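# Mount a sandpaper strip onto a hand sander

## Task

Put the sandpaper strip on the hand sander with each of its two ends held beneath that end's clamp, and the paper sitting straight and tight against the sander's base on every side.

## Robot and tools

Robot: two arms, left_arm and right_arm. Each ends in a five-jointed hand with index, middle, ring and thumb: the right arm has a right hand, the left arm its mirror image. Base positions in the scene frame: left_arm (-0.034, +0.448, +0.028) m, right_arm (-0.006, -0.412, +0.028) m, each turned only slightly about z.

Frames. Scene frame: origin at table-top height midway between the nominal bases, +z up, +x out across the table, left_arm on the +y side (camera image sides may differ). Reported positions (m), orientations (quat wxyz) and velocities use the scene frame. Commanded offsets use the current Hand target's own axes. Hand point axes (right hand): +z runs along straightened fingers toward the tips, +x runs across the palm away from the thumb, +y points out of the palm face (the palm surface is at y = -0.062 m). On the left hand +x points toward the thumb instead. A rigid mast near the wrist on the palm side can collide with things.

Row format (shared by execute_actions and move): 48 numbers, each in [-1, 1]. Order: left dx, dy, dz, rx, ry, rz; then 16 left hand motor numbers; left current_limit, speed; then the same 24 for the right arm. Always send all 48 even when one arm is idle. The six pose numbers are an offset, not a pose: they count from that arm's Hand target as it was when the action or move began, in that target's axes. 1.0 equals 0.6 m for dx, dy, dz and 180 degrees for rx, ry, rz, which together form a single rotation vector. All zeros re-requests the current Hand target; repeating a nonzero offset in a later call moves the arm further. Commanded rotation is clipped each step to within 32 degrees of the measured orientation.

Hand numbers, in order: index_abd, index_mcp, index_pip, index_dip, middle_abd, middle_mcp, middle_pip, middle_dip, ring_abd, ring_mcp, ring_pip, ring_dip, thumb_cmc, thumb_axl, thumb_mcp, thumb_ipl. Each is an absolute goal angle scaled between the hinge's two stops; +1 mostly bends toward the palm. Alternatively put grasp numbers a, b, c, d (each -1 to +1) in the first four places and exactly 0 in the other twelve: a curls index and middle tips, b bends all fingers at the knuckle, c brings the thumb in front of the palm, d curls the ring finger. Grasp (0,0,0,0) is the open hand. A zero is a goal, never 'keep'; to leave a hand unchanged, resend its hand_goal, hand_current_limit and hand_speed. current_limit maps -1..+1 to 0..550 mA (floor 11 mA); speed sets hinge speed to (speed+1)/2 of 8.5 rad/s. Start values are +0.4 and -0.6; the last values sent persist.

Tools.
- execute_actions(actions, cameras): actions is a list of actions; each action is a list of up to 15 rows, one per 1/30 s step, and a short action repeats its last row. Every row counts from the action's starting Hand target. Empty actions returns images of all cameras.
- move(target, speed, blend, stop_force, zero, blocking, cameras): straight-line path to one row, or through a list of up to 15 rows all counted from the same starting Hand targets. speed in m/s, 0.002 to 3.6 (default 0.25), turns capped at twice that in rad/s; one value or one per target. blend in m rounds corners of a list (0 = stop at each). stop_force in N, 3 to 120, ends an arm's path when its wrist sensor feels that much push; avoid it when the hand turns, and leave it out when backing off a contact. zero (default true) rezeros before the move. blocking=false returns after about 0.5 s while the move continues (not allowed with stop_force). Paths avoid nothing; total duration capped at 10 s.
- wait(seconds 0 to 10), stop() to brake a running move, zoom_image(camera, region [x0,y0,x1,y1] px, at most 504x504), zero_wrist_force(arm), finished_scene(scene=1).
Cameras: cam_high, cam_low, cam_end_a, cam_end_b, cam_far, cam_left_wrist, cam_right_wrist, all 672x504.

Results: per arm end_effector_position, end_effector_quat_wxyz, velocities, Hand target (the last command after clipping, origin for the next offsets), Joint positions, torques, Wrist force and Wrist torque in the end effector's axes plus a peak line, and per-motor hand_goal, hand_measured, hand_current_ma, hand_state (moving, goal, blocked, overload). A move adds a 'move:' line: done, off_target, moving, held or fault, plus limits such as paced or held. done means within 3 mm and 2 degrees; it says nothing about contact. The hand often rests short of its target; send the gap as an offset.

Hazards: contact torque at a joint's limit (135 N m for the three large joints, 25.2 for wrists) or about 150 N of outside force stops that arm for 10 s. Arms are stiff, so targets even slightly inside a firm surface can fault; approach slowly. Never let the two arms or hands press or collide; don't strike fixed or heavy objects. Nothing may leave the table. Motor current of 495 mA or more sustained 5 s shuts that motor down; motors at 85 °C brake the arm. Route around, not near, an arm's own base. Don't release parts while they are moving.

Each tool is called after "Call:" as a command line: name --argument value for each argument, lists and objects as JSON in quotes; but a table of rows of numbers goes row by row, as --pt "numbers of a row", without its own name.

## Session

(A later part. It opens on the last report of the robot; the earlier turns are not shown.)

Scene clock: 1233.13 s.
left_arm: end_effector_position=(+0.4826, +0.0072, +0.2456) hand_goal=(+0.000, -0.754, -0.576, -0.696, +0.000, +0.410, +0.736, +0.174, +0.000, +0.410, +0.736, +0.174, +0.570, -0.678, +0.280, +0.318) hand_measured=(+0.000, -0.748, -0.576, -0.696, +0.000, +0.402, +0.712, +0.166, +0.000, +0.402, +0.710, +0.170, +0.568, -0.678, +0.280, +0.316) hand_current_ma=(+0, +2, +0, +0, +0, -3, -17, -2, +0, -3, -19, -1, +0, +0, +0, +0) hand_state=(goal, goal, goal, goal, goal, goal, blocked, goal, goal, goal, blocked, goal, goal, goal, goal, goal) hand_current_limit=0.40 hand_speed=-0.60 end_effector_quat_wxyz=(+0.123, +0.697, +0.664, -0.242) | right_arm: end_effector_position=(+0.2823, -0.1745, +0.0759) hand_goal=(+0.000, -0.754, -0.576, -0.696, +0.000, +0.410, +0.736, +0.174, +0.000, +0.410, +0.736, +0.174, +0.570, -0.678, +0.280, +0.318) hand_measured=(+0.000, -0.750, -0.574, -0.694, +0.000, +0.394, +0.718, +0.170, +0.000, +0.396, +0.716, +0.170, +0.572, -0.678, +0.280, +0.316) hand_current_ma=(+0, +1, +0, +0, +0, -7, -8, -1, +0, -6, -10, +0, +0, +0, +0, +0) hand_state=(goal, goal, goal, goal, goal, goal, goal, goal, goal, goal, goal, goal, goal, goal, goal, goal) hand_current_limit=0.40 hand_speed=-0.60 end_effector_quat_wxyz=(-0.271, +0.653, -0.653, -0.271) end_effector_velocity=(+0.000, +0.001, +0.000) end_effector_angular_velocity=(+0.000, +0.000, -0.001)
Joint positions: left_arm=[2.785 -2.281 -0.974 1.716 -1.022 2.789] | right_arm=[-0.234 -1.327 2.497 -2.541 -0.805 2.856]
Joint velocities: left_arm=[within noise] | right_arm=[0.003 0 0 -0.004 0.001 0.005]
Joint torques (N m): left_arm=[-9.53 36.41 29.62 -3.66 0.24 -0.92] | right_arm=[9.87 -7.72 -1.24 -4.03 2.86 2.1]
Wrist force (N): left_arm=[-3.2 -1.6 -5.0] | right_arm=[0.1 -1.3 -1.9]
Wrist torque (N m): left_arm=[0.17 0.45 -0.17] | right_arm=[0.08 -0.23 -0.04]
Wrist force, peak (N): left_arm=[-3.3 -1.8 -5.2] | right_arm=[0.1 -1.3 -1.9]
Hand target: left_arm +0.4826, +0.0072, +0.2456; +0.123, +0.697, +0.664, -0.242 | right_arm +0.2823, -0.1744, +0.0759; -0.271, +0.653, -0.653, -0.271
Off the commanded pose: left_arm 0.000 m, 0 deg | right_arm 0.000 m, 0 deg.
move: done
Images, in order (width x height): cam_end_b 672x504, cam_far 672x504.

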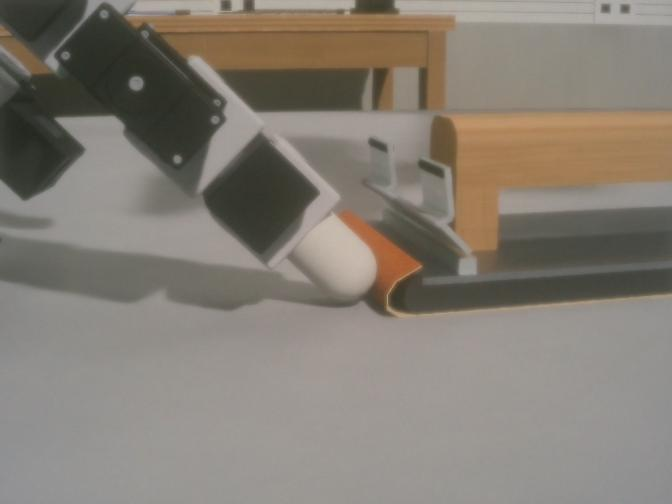

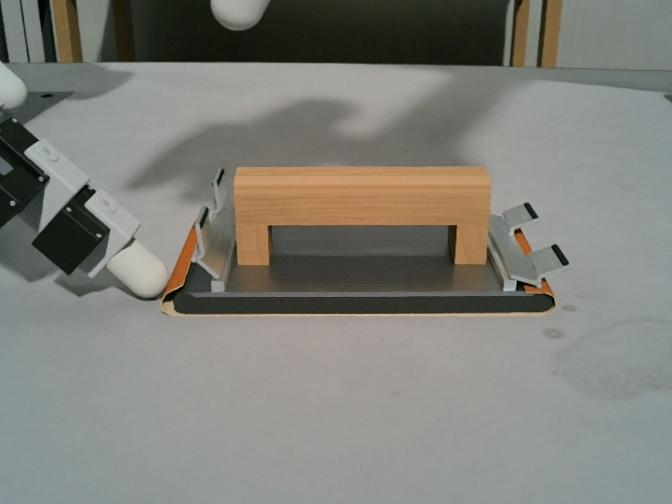

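Call:
move --target '[0,0,0,0,0,0,0.0,-0.754,-0.576,-0.696,0.0,0.411,0.737,0.174,0.0,0.411,0.737,0.174,0.571,-0.678,0.281,0.319,0.4,-0.6,0,0,0,0,0,0,0.0,-0.754,-0.576,-0.696,0.0,0.411,0.737,0.174,0.0,0.411,0.737,0.174,0.571,-0.678,0.281,0.319,0.4,-0.6]' --speed 0.03 --cameras '["cam_far","cam_end_b"]'

Call:
move --target '[0,0,0,0,0,0,0.0,-0.754,-0.576,-0.696,0.0,0.411,0.737,0.174,0.0,0.411,0.737,0.174,0.571,-0.678,0.281,0.319,0.4,-0.6,-0.0042,0.0005,0.0042,0,0,0,0.0,-0.754,-0.576,-0.696,0.0,0.411,0.737,0.174,0.0,0.411,0.737,0.174,0.571,-0.678,0.281,0.319,0.4,-0.6]' --speed 0.03 --cameras '["cam_far","cam_end_b"]'

Call:
zoom_image --camera "cam_far" --region '[120, 180, 280, 340]'

Call:
zoom_image --camera "cam_end_b" --region '[280, 140, 500, 340]'

Scene clock: 1238.93 s.
left_arm: end_effector_position=(+0.4826, +0.0072, +0.2456) hand_goal=(+0.000, -0.754, -0.576, -0.696, +0.000, +0.410, +0.736, +0.174, +0.000, +0.410, +0.736, +0.174, +0.570, -0.678, +0.280, +0.318) hand_measured=(+0.000, -0.748, -0.576, -0.696, +0.000, +0.402, +0.712, +0.166, +0.000, +0.402, +0.710, +0.170, +0.568, -0.678, +0.280, +0.316) hand_current_ma=(+0, +2, +0, +0, +0, -3, -17, -2, +0, -3, -19, -1, +0, +0, +0, +0) hand_state=(goal, goal, goal, goal, goal, goal, blocked, goal, goal, goal, blocked, goal, goal, goal, goal, goal) hand_current_limit=0.40 hand_speed=-0.60 end_effector_quat_wxyz=(+0.123, +0.697, +0.664, -0.242) | right_arm: end_effector_position=(+0.2823, -0.1744, +0.0759) hand_goal=(+0.000, -0.754, -0.576, -0.696, +0.000, +0.410, +0.736, +0.174, +0.000, +0.410, +0.736, +0.174, +0.570, -0.678, +0.280, +0.318) hand_measured=(+0.000, -0.750, -0.574, -0.694, +0.000, +0.394, +0.718, +0.170, +0.000, +0.396, +0.716, +0.170, +0.572, -0.678, +0.280, +0.316) hand_current_ma=(+0, +1, +0, +0, +0, -7, -8, -1, +0, -6, -10, +0, +0, +0, +0, +0) hand_state=(goal, goal, goal, goal, goal, goal, goal, goal, goal, goal, goal, goal, goal, goal, goal, goal) hand_current_limit=0.40 hand_speed=-0.60 end_effector_quat_wxyz=(-0.271, +0.653, -0.653, -0.271)
Joint positions: left_arm=[2.785 -2.281 -0.974 1.716 -1.022 2.789] | right_arm=[-0.234 -1.327 2.497 -2.541 -0.805 2.857]
Joint torques (N m): left_arm=[-9.11 36.98 30.49 -3.94 0.15 -1.04] | right_arm=[9.54 -8.8 -2.06 -3.93 2.54 1.79]
Wrist force (N): left_arm=[-3.1 -1.6 -5.2] | right_arm=[0.1 -1.2 -1.9]
Wrist torque (N m): left_arm=[0.18 0.43 -0.16] | right_arm=[0.10 -0.23 -0.03]
Wrist force, peak (N): left_arm=[-3.1 -1.6 -5.5] | right_arm=[0.2 -1.3 -2.0]
Hand target: left_arm +0.4826, +0.0072, +0.2456; +0.123, +0.697, +0.664, -0.242 | right_arm +0.2823, -0.1744, +0.0759; -0.271, +0.653, -0.653, -0.271
Off the commanded pose: left_arm 0.000 m, 0 deg | right_arm 0.000 m, 0 deg.
move: done
Images, in order (width x height): cam_end_b 672x504, cam_far 672x504.

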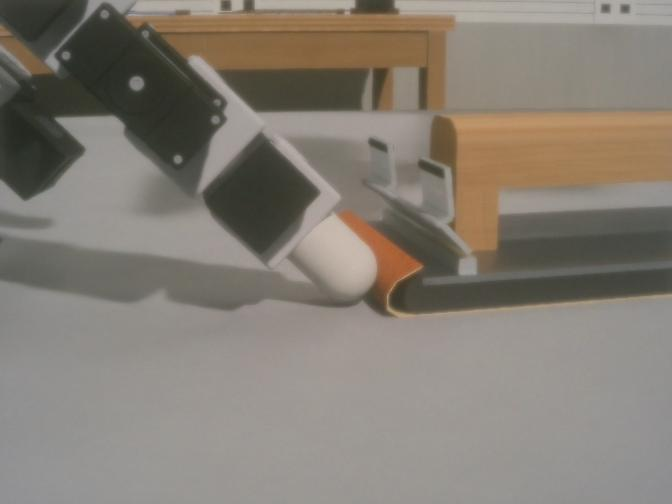

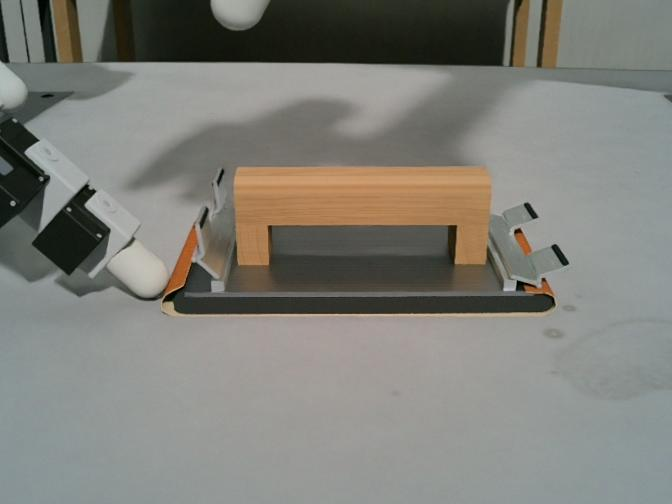

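Scene clock: 1239.70 s.
left_arm: end_effector_position=(+0.4826, +0.0072, +0.2456) hand_goal=(+0.000, -0.754, -0.576, -0.696, +0.000, +0.410, +0.736, +0.174, +0.000, +0.410, +0.736, +0.174, +0.570, -0.678, +0.280, +0.318) hand_measured=(+0.000, -0.748, -0.576, -0.696, +0.000, +0.402, +0.712, +0.166, +0.000, +0.402, +0.710, +0.170, +0.568, -0.678, +0.280, +0.316) hand_current_ma=(+0, +2, +0, +0, +0, -3, -17, -2, +0, -3, -19, -1, +0, +0, +0, +0) hand_state=(goal, goal, goal, goal, goal, goal, blocked, goal, goal, goal, blocked, goal, goal, goal, goal, goal) hand_current_limit=0.40 hand_speed=-0.60 end_effector_quat_wxyz=(+0.123, +0.697, +0.664, -0.242) | right_arm: end_effector_position=(+0.2820, -0.1709, +0.0759) hand_goal=(+0.000, -0.754, -0.576, -0.696, +0.000, +0.410, +0.736, +0.174, +0.000, +0.410, +0.736, +0.174, +0.570, -0.678, +0.280, +0.318) hand_measured=(-0.006, -0.750, -0.574, -0.694, +0.000, +0.394, +0.718, +0.170, +0.000, +0.396, +0.716, +0.170, +0.572, -0.678, +0.280, +0.316) hand_current_ma=(-1, +0, +0, +0, +0, -7, -8, -1, +0, -6, -10, +0, +0, +0, +0, +0) hand_state=(goal, goal, goal, goal, goal, goal, goal, goal, goal, goal, goal, goal, goal, goal, goal, goal) hand_current_limit=0.40 hand_speed=-0.60 end_effector_quat_wxyz=(-0.271, +0.653, -0.653, -0.271)
Joint positions: left_arm=[2.785 -2.281 -0.974 1.716 -1.022 2.789] | right_arm=[-0.225 -1.324 2.497 -2.553 -0.803 2.87]
Joint torques (N m): left_arm=[-8.33 38.48 30.11 -3.79 -0.06 -1.21] | right_arm=[10.62 -8.99 0.01 -4.35 2.77 1.85]
Wrist force (N): left_arm=[-3.2 -1.8 -5.1] | right_arm=[0.0 -1.3 -2.1]
Wrist torque (N m): left_arm=[0.15 0.47 -0.17] | right_arm=[0.10 -0.30 -0.04]
Wrist force, peak (N): left_arm=[-3.4 -1.8 -5.1] | right_arm=[-0.2 -1.5 -2.4]
Hand target: left_arm +0.4826, +0.0072, +0.2456; +0.123, +0.697, +0.664, -0.242 | right_arm +0.2820, -0.1708, +0.0759; -0.271, +0.653, -0.653, -0.271
Off the commanded pose: left_arm 0.000 m, 0 deg | right_arm 0.000 m, 0 deg.
move: done
Images, in order (width x height): cam_end_b 672x504, cam_far 672x504.

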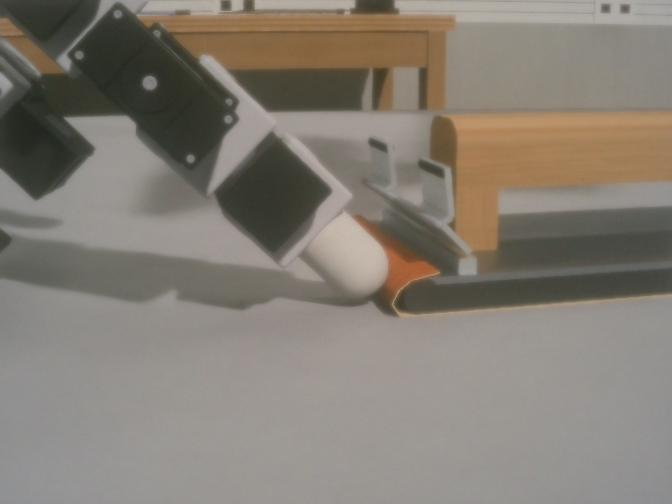

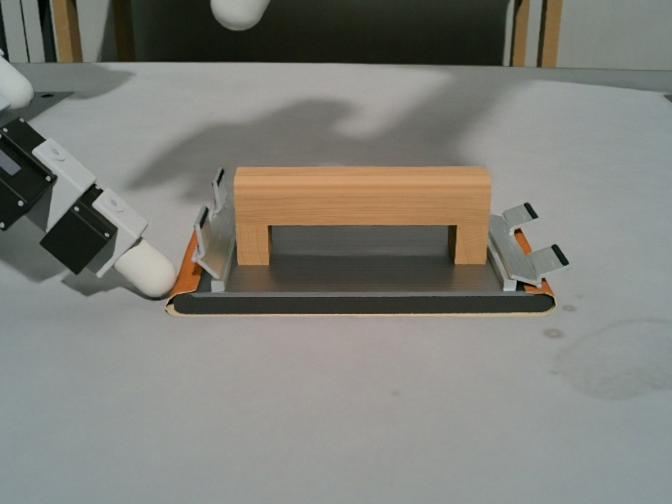

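Scaled by 3.150 from the camera's 672x504 image, which has a finer 960x720 frame.

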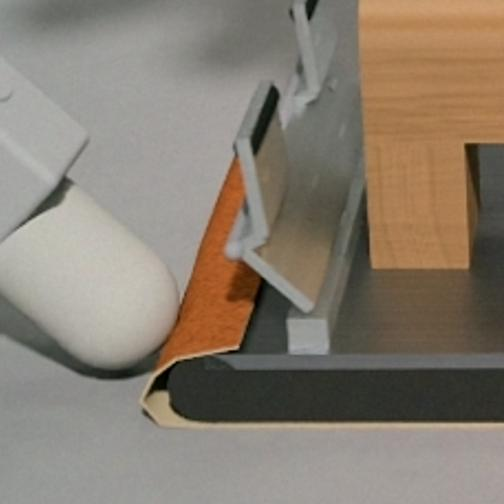

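Scaled by 2.291 from the camera's 672x504 image, which has a finer 960x720 frame.

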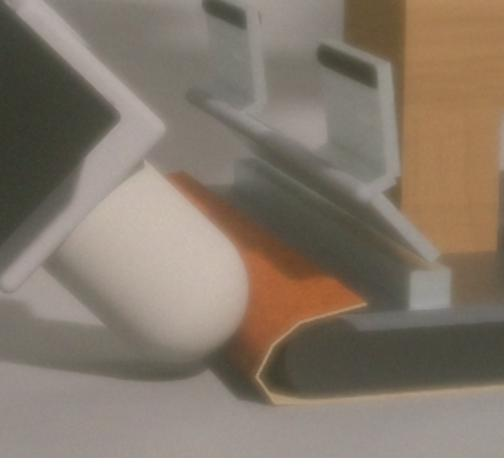

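Call:
move --target '[0,0,0,0,0,0,0.0,-0.754,-0.576,-0.696,0.0,0.411,0.737,0.174,0.0,0.411,0.737,0.174,0.571,-0.678,0.281,0.319,0.4,-0.6,-0.0036,0.0004,0.0036,0,0,0,0.0,-0.754,-0.576,-0.696,0.0,0.411,0.737,0.174,0.0,0.411,0.737,0.174,0.571,-0.678,0.281,0.319,0.4,-0.6]' --speed 0.02 --cameras '["cam_far","cam_end_b"]'

Call:
zoom_image --camera "cam_far" --region '[120, 180, 280, 340]'

Call:
zoom_image --camera "cam_end_b" --region '[280, 140, 500, 340]'

Scene clock: 1245.30 s.
left_arm: end_effector_position=(+0.4826, +0.0072, +0.2456) hand_goal=(+0.000, -0.754, -0.576, -0.696, +0.000, +0.410, +0.736, +0.174, +0.000, +0.410, +0.736, +0.174, +0.570, -0.678, +0.280, +0.318) hand_measured=(+0.000, -0.748, -0.576, -0.696, +0.000, +0.402, +0.712, +0.166, +0.000, +0.402, +0.710, +0.170, +0.568, -0.678, +0.280, +0.316) hand_current_ma=(+0, +2, +0, +0, +0, -3, -17, -2, +0, -3, -19, -1, +0, +0, +0, +0) hand_state=(goal, goal, goal, goal, goal, goal, blocked, goal, goal, goal, blocked, goal, goal, goal, goal, goal) hand_current_limit=0.40 hand_speed=-0.60 end_effector_quat_wxyz=(+0.123, +0.697, +0.664, -0.242) | right_arm: end_effector_position=(+0.2818, -0.1678, +0.0759) hand_goal=(+0.000, -0.754, -0.576, -0.696, +0.000, +0.410, +0.736, +0.174, +0.000, +0.410, +0.736, +0.174, +0.570, -0.678, +0.280, +0.318) hand_measured=(-0.002, -0.752, -0.574, -0.694, +0.000, +0.394, +0.718, +0.170, +0.000, +0.396, +0.716, +0.170, +0.572, -0.678, +0.280, +0.316) hand_current_ma=(+0, +0, +0, +0, +0, -7, -8, -1, +0, -6, -10, +0, +0, +0, +0, +0) hand_state=(goal, goal, goal, goal, goal, goal, goal, goal, goal, goal, goal, goal, goal, goal, goal, goal) hand_current_limit=0.40 hand_speed=-0.60 end_effector_quat_wxyz=(-0.271, +0.653, -0.653, -0.271)
Joint positions: left_arm=[2.785 -2.281 -0.974 1.716 -1.022 2.789] | right_arm=[-0.216 -1.321 2.497 -2.564 -0.802 2.881]
Joint torques (N m): left_arm=[-7.8 37.76 29.2 -3.96 0.3 -0.67] | right_arm=[11.06 -8.77 -2.23 -3.57 2.48 1.92]
Wrist force (N): left_arm=[-3.2 -1.7 -5.1] | right_arm=[0.3 -1.1 -7.0]
Wrist torque (N m): left_arm=[0.16 0.46 -0.18] | right_arm=[0.55 -0.33 -0.03]
Wrist force, peak (N): left_arm=[-3.3 -1.8 -5.2] | right_arm=[-0.1 -1.3 -7.6]
Hand target: left_arm +0.4826, +0.0072, +0.2456; +0.123, +0.697, +0.664, -0.242 | right_arm +0.2818, -0.1677, +0.0759; -0.271, +0.653, -0.653, -0.271
Off the commanded pose: left_arm 0.000 m, 0 deg | right_arm 0.000 m, 0 deg.
move: done
Images, in order (width x height): cam_end_b 672x504, cam_far 672x504.

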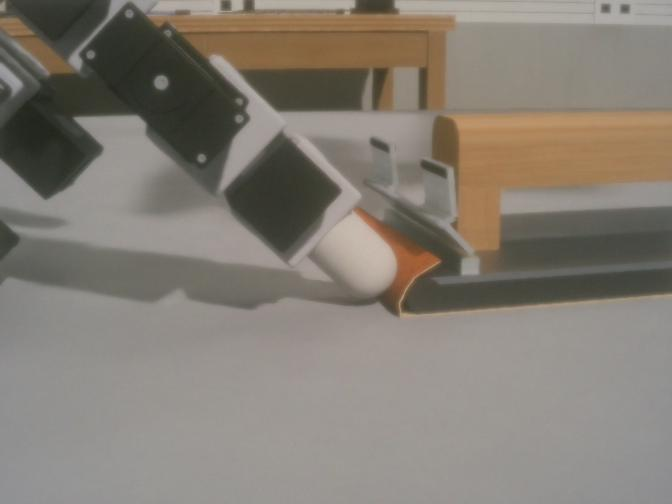

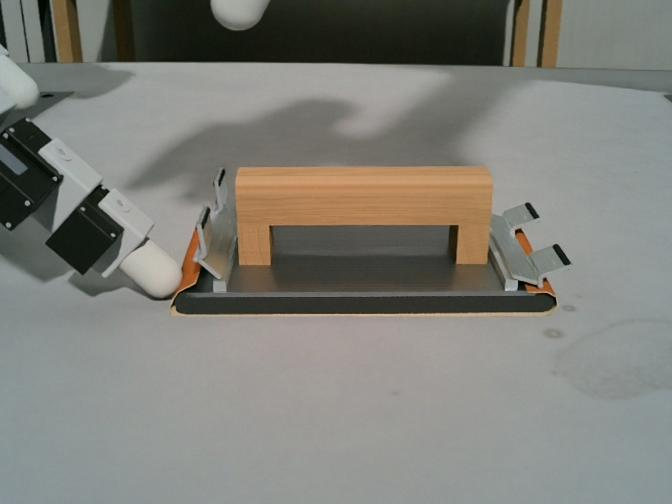

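Scaled by 3.150 from the camera's 672x504 image, which has a finer 960x720 frame.

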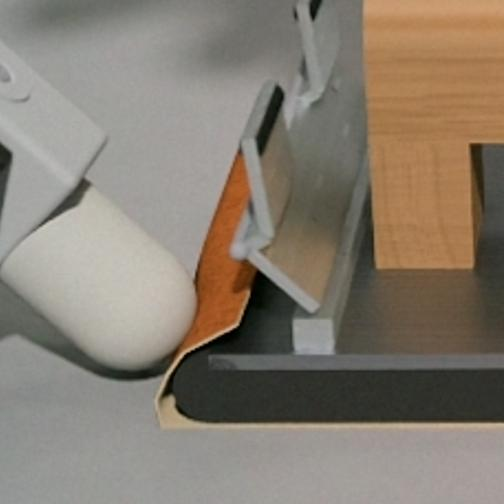

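Scaled by 2.291 from the camera's 672x504 image, which has a finer 960x720 frame.

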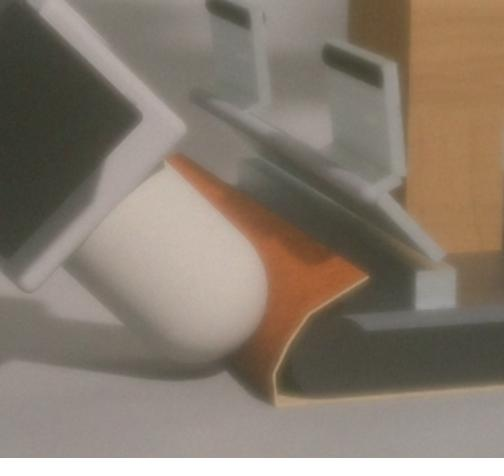

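Call:
move --target '[0,0,0,0,0,0,0.0,-0.754,-0.576,-0.696,0.0,0.411,0.737,0.174,0.0,0.411,0.737,0.174,0.571,-0.678,0.281,0.319,0.4,-0.6,0.0024,-0.0003,-0.0024,0,0,0,0.0,-0.754,-0.576,-0.696,0.0,0.411,0.737,0.174,0.0,0.411,0.737,0.174,0.571,-0.678,0.281,0.319,0.4,-0.6]' --speed 0.02 --cameras '["cam_far","cam_end_b"]'

Call:
zoom_image --camera "cam_far" --region '[120, 180, 280, 340]'

Call:
zoom_image --camera "cam_end_b" --region '[280, 140, 500, 340]'

Scene clock: 1253.03 s.
left_arm: end_effector_position=(+0.4826, +0.0072, +0.2456) hand_goal=(+0.000, -0.754, -0.576, -0.696, +0.000, +0.410, +0.736, +0.174, +0.000, +0.410, +0.736, +0.174, +0.570, -0.678, +0.280, +0.318) hand_measured=(+0.000, -0.748, -0.576, -0.696, +0.000, +0.402, +0.712, +0.166, +0.000, +0.402, +0.710, +0.170, +0.568, -0.678, +0.280, +0.316) hand_current_ma=(+0, +2, +0, +0, +0, -3, -17, -2, +0, -3, -19, -1, +0, +0, +0, +0) hand_state=(goal, goal, goal, goal, goal, goal, blocked, goal, goal, goal, blocked, goal, goal, goal, goal, goal) hand_current_limit=0.40 hand_speed=-0.60 end_effector_quat_wxyz=(+0.123, +0.697, +0.664, -0.242) | right_arm: end_effector_position=(+0.2819, -0.1697, +0.0759) hand_goal=(+0.000, -0.754, -0.576, -0.696, +0.000, +0.410, +0.736, +0.174, +0.000, +0.410, +0.736, +0.174, +0.570, -0.678, +0.280, +0.318) hand_measured=(-0.008, -0.752, -0.574, -0.694, +0.000, +0.394, +0.718, +0.170, +0.000, +0.396, +0.716, +0.170, +0.572, -0.678, +0.280, +0.316) hand_current_ma=(-1, +0, +0, +0, +0, -7, -8, -1, +0, -6, -10, +0, +0, +0, +0, +0) hand_state=(goal, goal, goal, goal, goal, goal, goal, goal, goal, goal, goal, goal, goal, goal, goal, goal) hand_current_limit=0.40 hand_speed=-0.60 end_effector_quat_wxyz=(-0.271, +0.653, -0.653, -0.271)
Joint positions: left_arm=[2.785 -2.281 -0.974 1.716 -1.022 2.789] | right_arm=[-0.221 -1.323 2.497 -2.558 -0.803 2.874]
Joint torques (N m): left_arm=[-9.47 37.58 30.53 -3.64 0.24 -0.83] | right_arm=[-8.6 -31.58 -11.79 -0.79 -0.73 -1.65]
Wrist force (N): left_arm=[-3.3 -1.8 -4.8] | right_arm=[-0.3 -0.9 -2.2]
Wrist torque (N m): left_arm=[0.13 0.48 -0.17] | right_arm=[0.10 -0.30 0.08]
Wrist force, peak (N): left_arm=[-3.2 -1.9 -5.2] | right_arm=[-0.2 -1.4 -8.0]
Hand target: left_arm +0.4826, +0.0072, +0.2456; +0.123, +0.697, +0.664, -0.242 | right_arm +0.2820, -0.1698, +0.0759; -0.271, +0.653, -0.653, -0.271
Off the commanded pose: left_arm 0.000 m, 0 deg | right_arm 0.000 m, 0 deg.
move: done
Images, in order (width x height): cam_end_b 672x504, cam_far 672x504.

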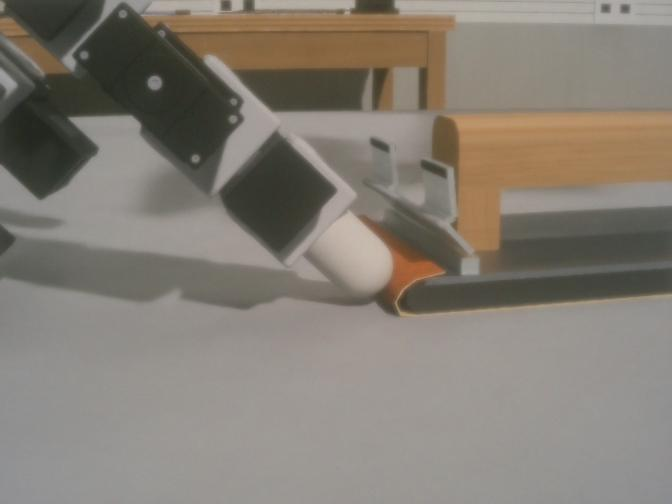

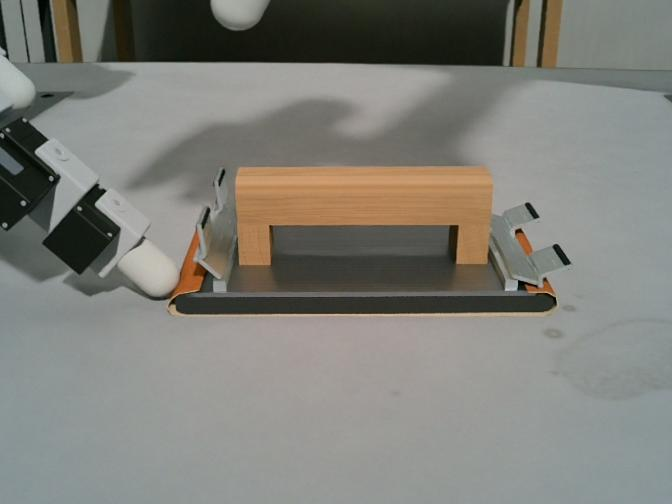

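Scaled by 3.150 from the camera's 672x504 image, which has a finer 960x720 frame.

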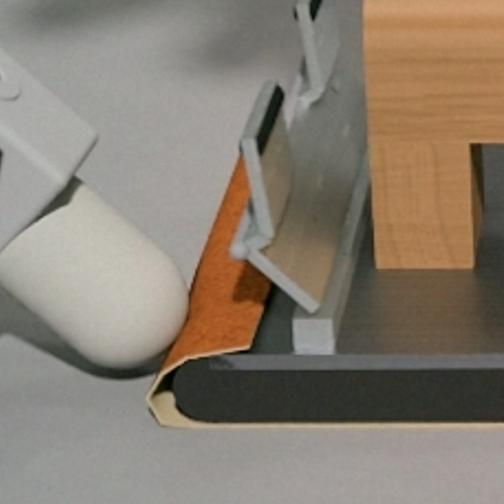

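Scaled by 2.291 from the camera's 672x504 image, which has a finer 960x720 frame.

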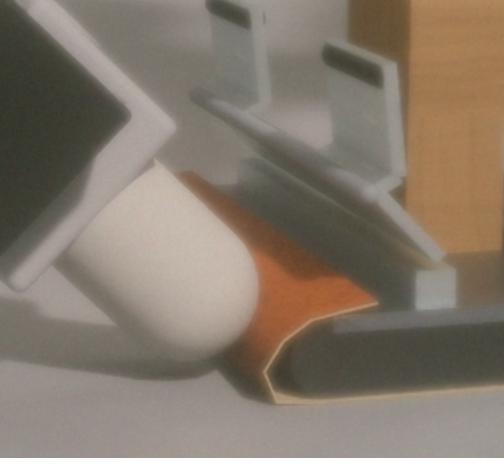

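Call:
move --target '[0.0417,0.0125,0.0711,0,0,0,0.0,-0.754,-0.576,-0.696,0.0,0.411,0.737,0.174,0.0,0.411,0.737,0.174,0.571,-0.678,0.281,0.319,0.4,-0.6,0,0,0,0,0,0,0.0,-0.754,-0.576,-0.696,0.0,0.411,0.737,0.174,0.0,0.411,0.737,0.174,0.571,-0.678,0.281,0.319,0.4,-0.6]' --speed 0.1 --cameras '["cam_far","cam_end_a"]'

Scene clock: 1260.00 s.
left_arm: end_effector_position=(+0.4825, +0.0072, +0.1956) hand_goal=(+0.000, -0.754, -0.576, -0.696, +0.000, +0.410, +0.736, +0.174, +0.000, +0.410, +0.736, +0.174, +0.570, -0.678, +0.280, +0.318) hand_measured=(+0.000, -0.748, -0.576, -0.696, +0.000, +0.402, +0.712, +0.166, +0.000, +0.402, +0.710, +0.170, +0.568, -0.678, +0.280, +0.316) hand_current_ma=(+0, +2, +0, +0, +0, -3, -17, -2, +0, -3, -19, -1, +0, +0, +0, +0) hand_state=(goal, goal, goal, goal, goal, goal, blocked, goal, goal, goal, blocked, goal, goal, goal, goal, goal) hand_current_limit=0.40 hand_speed=-0.60 end_effector_quat_wxyz=(+0.123, +0.697, +0.664, -0.242) | right_arm: end_effector_position=(+0.2820, -0.1698, +0.0759) hand_goal=(+0.000, -0.754, -0.576, -0.696, +0.000, +0.410, +0.736, +0.174, +0.000, +0.410, +0.736, +0.174, +0.570, -0.678, +0.280, +0.318) hand_measured=(-0.008, -0.752, -0.574, -0.694, +0.000, +0.394, +0.718, +0.170, +0.000, +0.396, +0.716, +0.170, +0.572, -0.678, +0.280, +0.316) hand_current_ma=(-1, +0, +0, +0, +0, -7, -8, -1, +0, -6, -10, +0, +0, +0, +0, +0) hand_state=(goal, goal, goal, goal, goal, goal, goal, goal, goal, goal, goal, goal, goal, goal, goal, goal) hand_current_limit=0.40 hand_speed=-0.60 end_effector_quat_wxyz=(-0.271, +0.653, -0.653, -0.271)
Joint positions: left_arm=[2.785 -2.304 -1.063 1.828 -1.022 2.789] | right_arm=[-0.222 -1.323 2.497 -2.557 -0.803 2.874]
Joint torques (N m): left_arm=[-8.98 37.82 4.57 -0.34 2.73 -1.46] | right_arm=[-9.71 -31.45 -12.75 -0.83 -0.74 -1.74]
Wrist force (N): left_arm=[-3.2 -1.7 -4.8] | right_arm=[-0.3 -1.1 -2.1]
Wrist torque (N m): left_arm=[0.15 0.48 -0.15] | right_arm=[0.10 -0.27 0.06]
Wrist force, peak (N): left_arm=[-3.6 -1.6 -5.8] | right_arm=[-0.3 -1.1 -2.8]
Hand target: left_arm +0.4825, +0.0072, +0.1955; +0.123, +0.697, +0.664, -0.242 | right_arm +0.2820, -0.1698, +0.0759; -0.271, +0.653, -0.653, -0.271
Off the commanded pose: left_arm 0.000 m, 0 deg | right_arm 0.000 m, 0 deg.
move: done
Images, in order (width x height): cam_end_a 672x504, cam_far 672x504.

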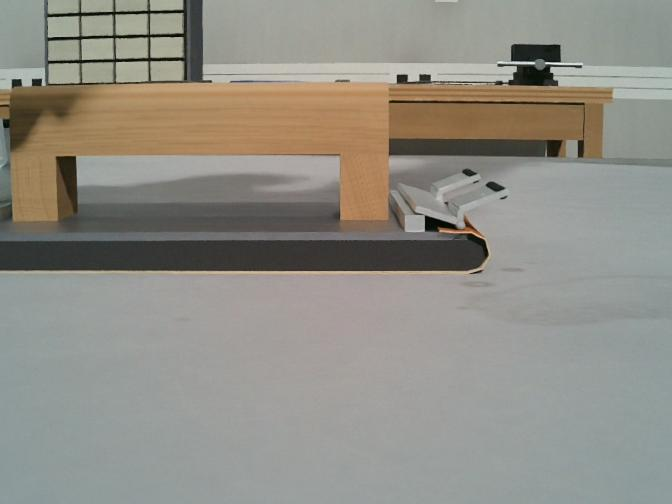

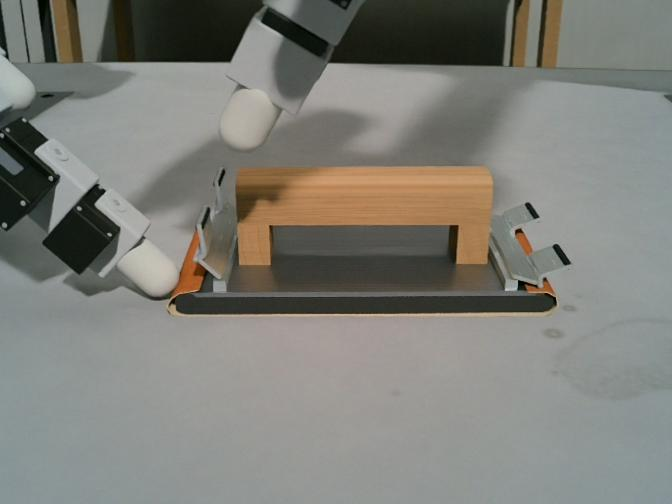

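Call:
move --pt "-0.0034 -0.0438 0.0097 0 0 0 0.0 -0.754 -0.576 -0.696 0.0 0.411 0.737 0.174 0.0 0.411 0.737 0.174 0.571 -0.678 0.281 0.319 0.4 -0.6 0 0 0 0 0 0 0.0 -0.754 -0.576 -0.696 0.0 0.411 0.737 0.174 0.0 0.411 0.737 0.174 0.571 -0.678 0.281 0.319 0.4 -0.6" --pt "0.0270 -0.0344 0.0607 0 0 0 0.0 -0.754 -0.576 -0.696 0.0 0.411 0.737 0.174 0.0 0.411 0.737 0.174 0.571 -0.678 0.281 0.319 0.4 -0.6 0 0 0 0 0 0 0.0 -0.754 -0.576 -0.696 0.0 0.411 0.737 0.174 0.0 0.411 0.737 0.174 0.571 -0.678 0.281 0.319 0.4 -0.6" --speed 0.06 --cameras '["cam_far","cam_end_a"]'

Call:
zoom_image --camera "cam_far" --region '[160, 120, 320, 320]'

Scene clock: 1275.97 s.
left_arm: end_effector_position=(+0.4559, +0.0051, +0.1596) hand_goal=(+0.000, -0.754, -0.576, -0.696, +0.000, +0.410, +0.736, +0.174, +0.000, +0.410, +0.736, +0.174, +0.570, -0.678, +0.280, +0.318) hand_measured=(+0.000, -0.748, -0.576, -0.696, +0.000, +0.402, +0.712, +0.166, +0.000, +0.402, +0.710, +0.170, +0.568, -0.678, +0.280, +0.316) hand_current_ma=(+0, +2, +0, +0, +0, -3, -17, -2, +0, -3, -19, -1, +0, +0, +0, +0) hand_state=(goal, goal, goal, goal, goal, goal, blocked, goal, goal, goal, blocked, goal, goal, goal, goal, goal) hand_current_limit=0.40 hand_speed=-0.60 end_effector_quat_wxyz=(+0.123, +0.697, +0.664, -0.242) | right_arm: end_effector_position=(+0.2820, -0.1698, +0.0759) hand_goal=(+0.000, -0.754, -0.576, -0.696, +0.000, +0.410, +0.736, +0.174, +0.000, +0.410, +0.736, +0.174, +0.570, -0.678, +0.280, +0.318) hand_measured=(-0.008, -0.752, -0.574, -0.694, +0.000, +0.394, +0.718, +0.170, +0.000, +0.396, +0.716, +0.170, +0.572, -0.678, +0.280, +0.316) hand_current_ma=(-1, +0, +0, +0, +0, -7, -8, -1, +0, -6, -10, +0, +0, +0, +0, +0) hand_state=(goal, goal, goal, goal, goal, goal, goal, goal, goal, goal, goal, goal, goal, goal, goal, goal) hand_current_limit=0.40 hand_speed=-0.60 end_effector_quat_wxyz=(-0.271, +0.653, -0.653, -0.271)
Joint positions: left_arm=[2.763 -2.277 -1.202 1.954 -1.023 2.763] | right_arm=[-0.222 -1.323 2.497 -2.557 -0.803 2.874]
Joint torques (N m): left_arm=[13.16 35.27 4.32 -0.39 1.34 0.57] | right_arm=[-10.06 -29.61 -13.46 -0.91 -0.48 -1.64]
Wrist force (N): left_arm=[-2.8 -1.6 -5.0] | right_arm=[0.0 -0.8 -1.7]
Wrist torque (N m): left_arm=[0.18 0.42 -0.16] | right_arm=[0.12 -0.29 0.06]
Wrist force, peak (N): left_arm=[-3.4 -2.0 -5.6] | right_arm=[-0.4 -1.0 -2.7]
Hand target: left_arm +0.4559, +0.0051, +0.1595; +0.123, +0.697, +0.664, -0.242 | right_arm +0.2820, -0.1698, +0.0759; -0.271, +0.653, -0.653, -0.271
Off the commanded pose: left_arm 0.000 m, 0 deg | right_arm 0.000 m, 0 deg.
move: done
Images, in order (width x height): cam_end_a 672x504, cam_far 672x504.

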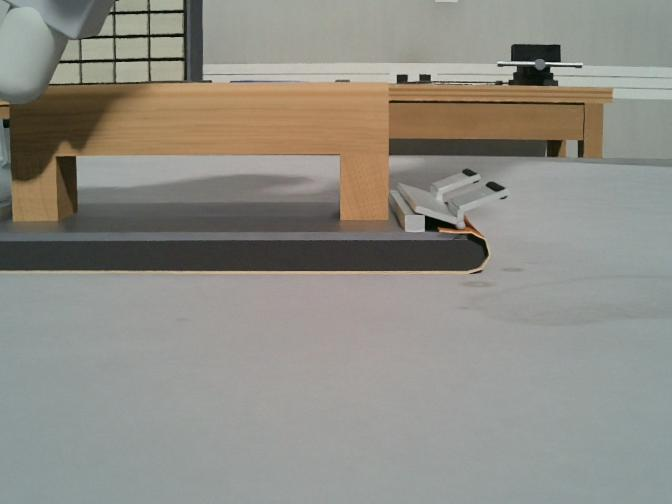

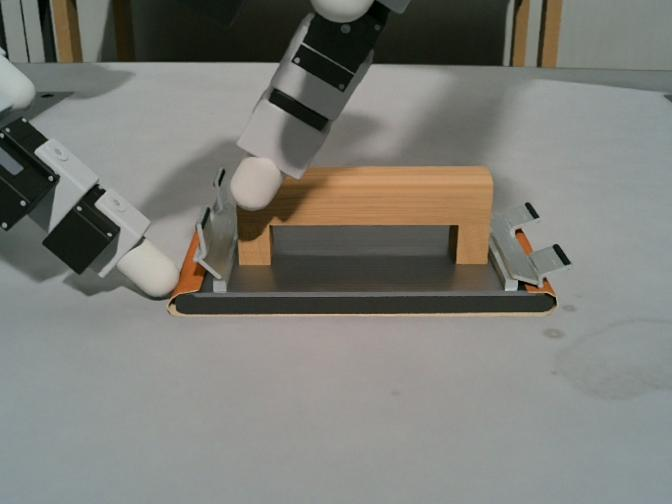

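Scaled by 2.520 from the camera's 672x504 image, which has a finer 960x720 frame.

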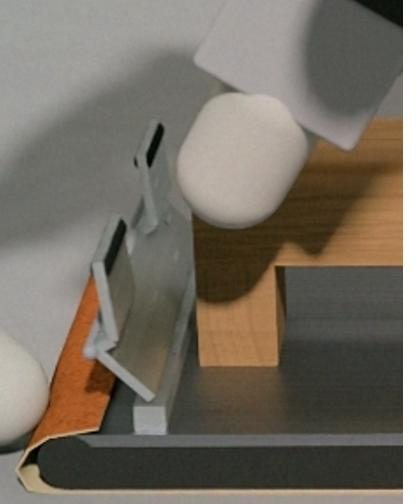

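Call:
move --target '[0.0163,0.0049,0.0277,0,0,0,0.0,-0.754,-0.576,-0.696,0.0,0.411,0.737,0.174,0.0,0.411,0.737,0.174,0.571,-0.678,0.281,0.319,0.4,-0.6,0,0,0,0,0,0,0.0,-0.754,-0.576,-0.696,0.0,0.411,0.737,0.174,0.0,0.411,0.737,0.174,0.571,-0.678,0.281,0.319,0.4,-0.6]' --speed 0.03 --stop_force 5 --cameras '["cam_far","cam_end_a"]'

Call:
zoom_image --camera "cam_far" --region '[160, 120, 320, 320]'

Scene clock: 1282.50 s.
left_arm: end_effector_position=(+0.4559, +0.0052, +0.1400) hand_goal=(+0.000, -0.754, -0.576, -0.696, +0.000, +0.410, +0.736, +0.174, +0.000, +0.410, +0.736, +0.174, +0.570, -0.678, +0.280, +0.318) hand_measured=(+0.000, -0.748, -0.576, -0.696, +0.000, +0.402, +0.712, +0.166, +0.000, +0.402, +0.710, +0.170, +0.568, -0.678, +0.280, +0.316) hand_current_ma=(+0, +2, +0, +0, +0, -3, -17, -2, +0, -3, -19, -1, +0, +0, +0, +0) hand_state=(goal, goal, goal, goal, goal, goal, blocked, goal, goal, goal, blocked, goal, goal, goal, goal, goal) hand_current_limit=0.40 hand_speed=-0.60 end_effector_quat_wxyz=(+0.123, +0.697, +0.664, -0.242) | right_arm: end_effector_position=(+0.2820, -0.1698, +0.0759) hand_goal=(+0.000, -0.754, -0.576, -0.696, +0.000, +0.410, +0.736, +0.174, +0.000, +0.410, +0.736, +0.174, +0.570, -0.678, +0.280, +0.318) hand_measured=(-0.008, -0.752, -0.574, -0.694, +0.000, +0.394, +0.718, +0.170, +0.000, +0.396, +0.716, +0.170, +0.572, -0.678, +0.280, +0.316) hand_current_ma=(-1, +0, +0, +0, +0, -7, -8, -1, +0, -6, -10, +0, +0, +0, +0, +0) hand_state=(goal, goal, goal, goal, goal, goal, goal, goal, goal, goal, goal, goal, goal, goal, goal, goal) hand_current_limit=0.40 hand_speed=-0.60 end_effector_quat_wxyz=(-0.271, +0.653, -0.653, -0.271)
Joint positions: left_arm=[2.763 -2.294 -1.225 1.994 -1.023 2.763] | right_arm=[-0.222 -1.323 2.497 -2.557 -0.803 2.874]
Joint torques (N m): left_arm=[11.71 36.41 4.52 -0.38 2.44 1.41] | right_arm=[-9.98 -30.21 -13.68 -0.99 -0.32 -2.05]
Wrist force (N): left_arm=[-3.1 -1.6 -5.0] | right_arm=[0.1 -1.0 -2.1]
Wrist torque (N m): left_arm=[0.18 0.47 -0.20] | right_arm=[0.13 -0.28 0.07]
Wrist force, peak (N): left_arm=[-3.5 -1.7 -5.2] | right_arm=[-0.3 -1.2 -2.7]
Hand target: left_arm +0.4559, +0.0052, +0.1400; +0.123, +0.697, +0.664, -0.242 | right_arm +0.2820, -0.1698, +0.0759; -0.271, +0.653, -0.653, -0.271
Off the commanded pose: left_arm 0.000 m, 0 deg | right_arm 0.000 m, 0 deg.
move: done
Images, in order (width x height): cam_end_a 672x504, cam_far 672x504.

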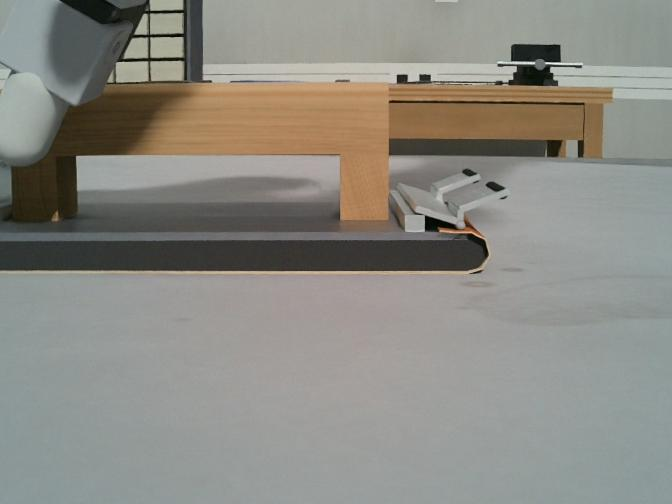

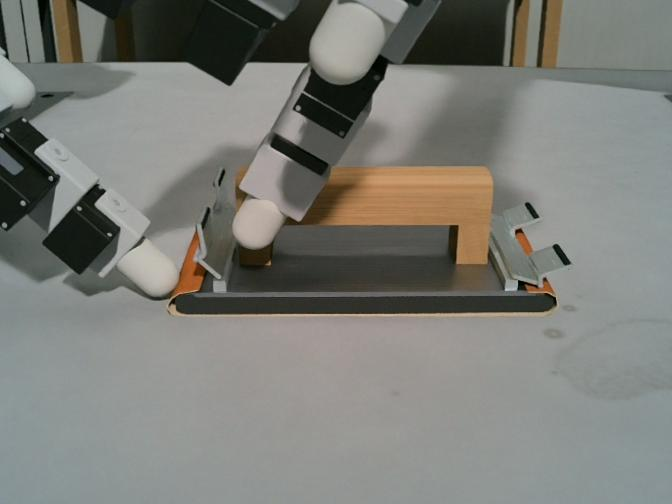

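Scaled by 2.520 from the camera's 672x504 image, which has a finer 960x720 frame.

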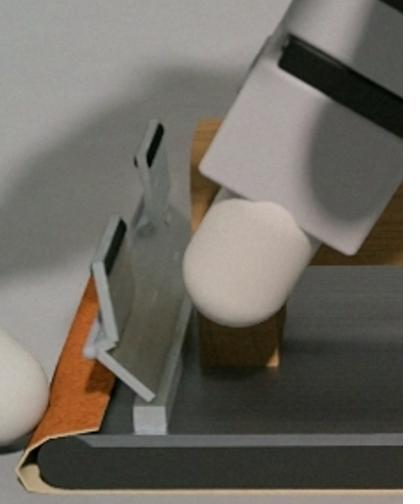

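Call:
move --target '[-0.0144,0.0029,0.0079,0,0,0,0.0,-0.754,-0.576,-0.696,0.0,0.411,0.737,0.174,0.0,0.411,0.737,0.174,0.571,-0.678,0.281,0.319,0.4,-0.6,0,0,0,0,0,0,0.0,-0.754,-0.576,-0.696,0.0,0.411,0.737,0.174,0.0,0.411,0.737,0.174,0.571,-0.678,0.281,0.319,0.4,-0.6]' --speed 0.03 --stop_force 4 --cameras '["cam_far","cam_end_b"]'

Call:
zoom_image --camera "cam_far" --region '[160, 120, 320, 320]'

Call:
zoom_image --camera "cam_end_b" --region '[280, 100, 500, 340]'

Scene clock: 1291.07 s.
left_arm: end_effector_position=(+0.4568, -0.0048, +0.1400) hand_goal=(+0.000, -0.754, -0.576, -0.696, +0.000, +0.410, +0.736, +0.174, +0.000, +0.410, +0.736, +0.174, +0.570, -0.678, +0.280, +0.318) hand_measured=(+0.000, -0.748, -0.576, -0.696, +0.000, +0.402, +0.712, +0.166, +0.000, +0.402, +0.710, +0.170, +0.568, -0.678, +0.280, +0.316) hand_current_ma=(+0, +2, +0, +0, +0, -3, -17, -2, +0, -3, -19, -1, +0, +0, +0, +0) hand_state=(goal, goal, goal, goal, goal, goal, blocked, goal, goal, goal, blocked, goal, goal, goal, goal, goal) hand_current_limit=0.40 hand_speed=-0.60 end_effector_quat_wxyz=(+0.123, +0.697, +0.664, -0.242) | right_arm: end_effector_position=(+0.2820, -0.1698, +0.0759) hand_goal=(+0.000, -0.754, -0.576, -0.696, +0.000, +0.410, +0.736, +0.174, +0.000, +0.410, +0.736, +0.174, +0.570, -0.678, +0.280, +0.318) hand_measured=(-0.008, -0.752, -0.574, -0.694, +0.000, +0.394, +0.718, +0.170, +0.000, +0.396, +0.716, +0.170, +0.572, -0.678, +0.280, +0.316) hand_current_ma=(-1, +0, +0, +0, +0, -7, -8, -1, +0, -6, -10, +0, +0, +0, +0, +0) hand_state=(goal, goal, goal, goal, goal, goal, goal, goal, goal, goal, goal, goal, goal, goal, goal, goal) hand_current_limit=0.40 hand_speed=-0.60 end_effector_quat_wxyz=(-0.271, +0.653, -0.653, -0.271)
Joint positions: left_arm=[2.747 -2.31 -1.195 1.989 -1.024 2.744] | right_arm=[-0.222 -1.323 2.497 -2.557 -0.803 2.874]
Joint torques (N m): left_arm=[-9.16 36.62 28.51 -3.73 -0.2 -1.34] | right_arm=[-9.26 -30.41 -13.83 -0.92 -0.24 -1.74]
Wrist force (N): left_arm=[-3.1 -1.7 -5.1] | right_arm=[-0.1 -0.8 -2.6]
Wrist torque (N m): left_arm=[0.18 0.46 -0.15] | right_arm=[0.15 -0.32 0.10]
Wrist force, peak (N): left_arm=[-3.4 -1.6 -5.4] | right_arm=[-0.5 -1.1 -2.8]
Hand target: left_arm +0.4568, -0.0048, +0.1400; +0.123, +0.697, +0.664, -0.242 | right_arm +0.2820, -0.1698, +0.0759; -0.271, +0.653, -0.653, -0.271
Off the commanded pose: left_arm 0.000 m, 0 deg | right_arm 0.000 m, 0 deg.
move: done
Images, in order (width x height): cam_end_b 672x504, cam_far 672x504.

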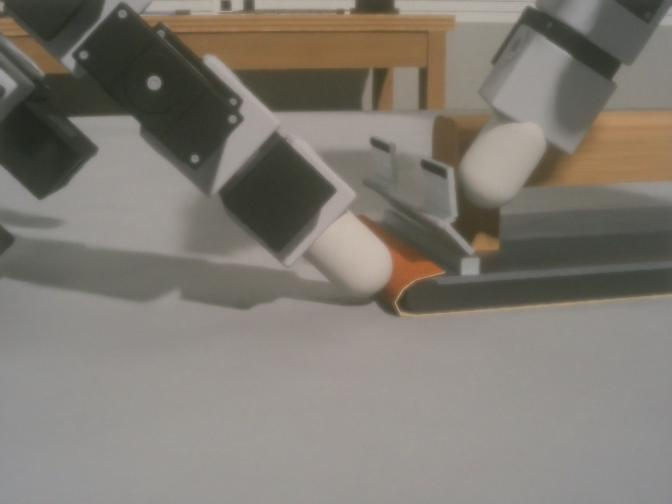

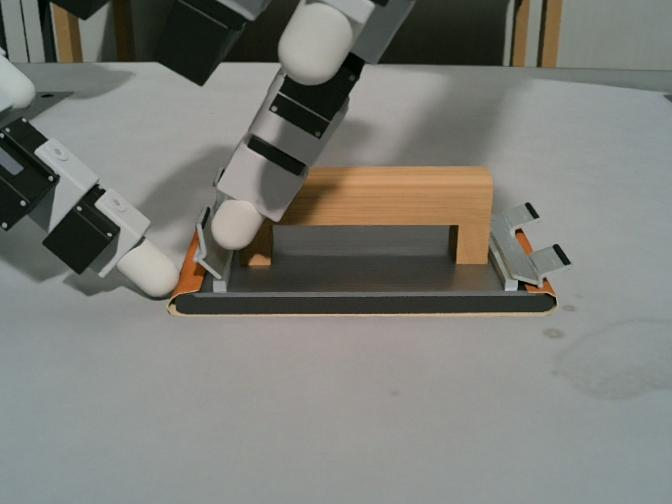

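Scaled by 2.520 from the camera's 672x504 image, which has a finer 960x720 frame.

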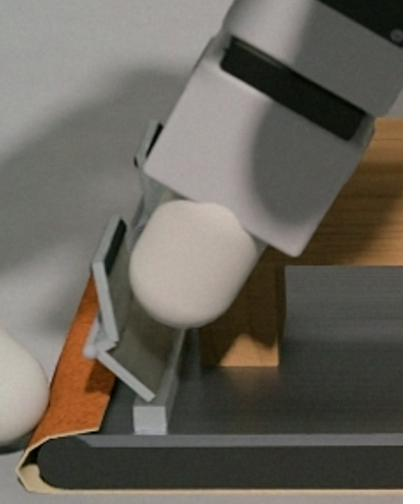

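Scaled by 2.100 from the camera's 672x504 image, which has a finer 960x720 frame.

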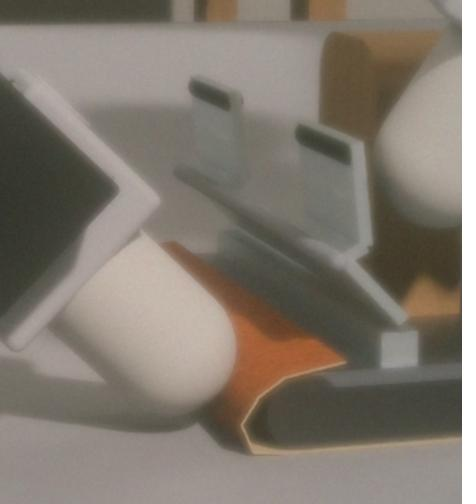

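Call:
move --target '[-0.0072,0.0014,0.0040,0,0,0,0.0,-0.754,-0.576,-0.696,0.0,0.411,0.737,0.174,0.0,0.411,0.737,0.174,0.571,-0.678,0.281,0.319,0.4,-0.6,0,0,0,0,0,0,0.0,-0.754,-0.576,-0.696,0.0,0.411,0.737,0.174,0.0,0.411,0.737,0.174,0.571,-0.678,0.281,0.319,0.4,-0.6]' --speed 0.03 --cameras '["cam_far","cam_end_b"]'

Call:
zoom_image --camera "cam_far" --region '[160, 120, 320, 320]'

Call:
zoom_image --camera "cam_end_b" --region '[280, 100, 500, 340]'

Scene clock: 1295.37 s.
left_arm: end_effector_position=(+0.4572, -0.0097, +0.1400) hand_goal=(+0.000, -0.754, -0.576, -0.696, +0.000, +0.410, +0.736, +0.174, +0.000, +0.410, +0.736, +0.174, +0.570, -0.678, +0.280, +0.318) hand_measured=(-0.014, -0.750, -0.576, -0.696, +0.000, +0.402, +0.712, +0.166, +0.000, +0.402, +0.710, +0.170, +0.568, -0.678, +0.280, +0.316) hand_current_ma=(-6, +1, +0, +0, +0, -3, -17, -2, +0, -3, -19, -1, +0, +0, +0, +0) hand_state=(goal, goal, goal, goal, goal, goal, blocked, goal, goal, goal, blocked, goal, goal, goal, goal, goal) hand_current_limit=0.40 hand_speed=-0.60 end_effector_quat_wxyz=(+0.123, +0.697, +0.664, -0.242) | right_arm: end_effector_position=(+0.2820, -0.1698, +0.0759) hand_goal=(+0.000, -0.754, -0.576, -0.696, +0.000, +0.410, +0.736, +0.174, +0.000, +0.410, +0.736, +0.174, +0.570, -0.678, +0.280, +0.318) hand_measured=(-0.008, -0.752, -0.574, -0.694, +0.000, +0.394, +0.718, +0.170, +0.000, +0.396, +0.716, +0.170, +0.572, -0.678, +0.280, +0.316) hand_current_ma=(-1, +0, +0, +0, +0, -7, -8, -1, +0, -6, -10, +0, +0, +0, +0, +0) hand_state=(goal, goal, goal, goal, goal, goal, goal, goal, goal, goal, goal, goal, goal, goal, goal, goal) hand_current_limit=0.40 hand_speed=-0.60 end_effector_quat_wxyz=(-0.271, +0.653, -0.653, -0.271)
Joint positions: left_arm=[2.739 -2.317 -1.18 1.986 -1.024 2.735] | right_arm=[-0.222 -1.323 2.497 -2.557 -0.803 2.874]
Joint torques (N m): left_arm=[-8.06 37.99 28.26 -3.55 0.22 -1.15] | right_arm=[-8.65 -30.85 -13.38 -1.04 0.06 -1.41]
Wrist force (N): left_arm=[-1.9 -2.0 -5.9] | right_arm=[0.0 -0.9 -1.8]
Wrist torque (N m): left_arm=[0.24 0.57 -0.05] | right_arm=[0.11 -0.28 0.07]
Wrist force, peak (N): left_arm=[-2.8 -1.9 -6.2] | right_arm=[-0.5 -1.0 -2.7]
Hand target: left_arm +0.4572, -0.0098, +0.1400; +0.123, +0.697, +0.664, -0.242 | right_arm +0.2820, -0.1698, +0.0759; -0.271, +0.653, -0.653, -0.271
Off the commanded pose: left_arm 0.000 m, 0 deg | right_arm 0.000 m, 0 deg.
move: done
Images, in order (width x height): cam_end_b 672x504, cam_far 672x504.

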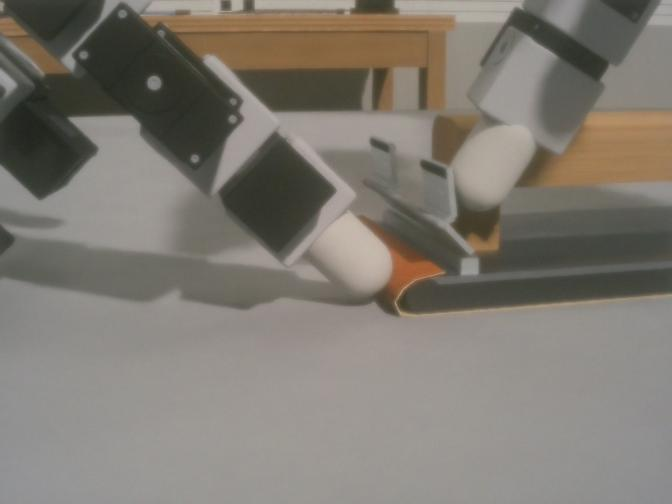

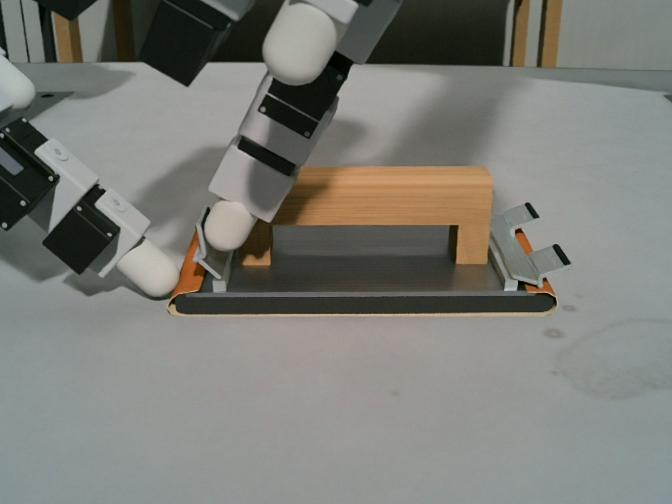

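Scaled by 2.520 from the camera's 672x504 image, which has a finer 960x720 frame.

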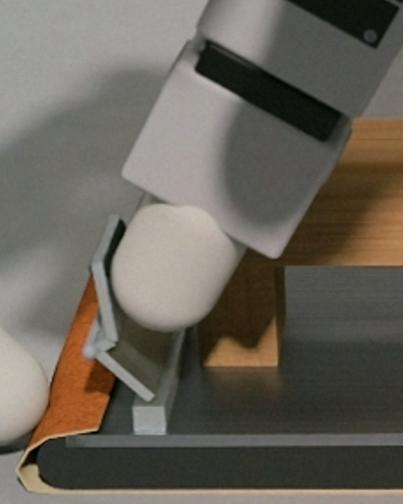

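Scaled by 2.100 from the camera's 672x504 image, which has a finer 960x720 frame.

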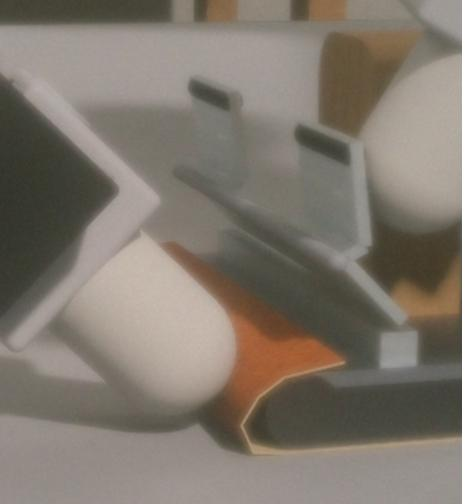

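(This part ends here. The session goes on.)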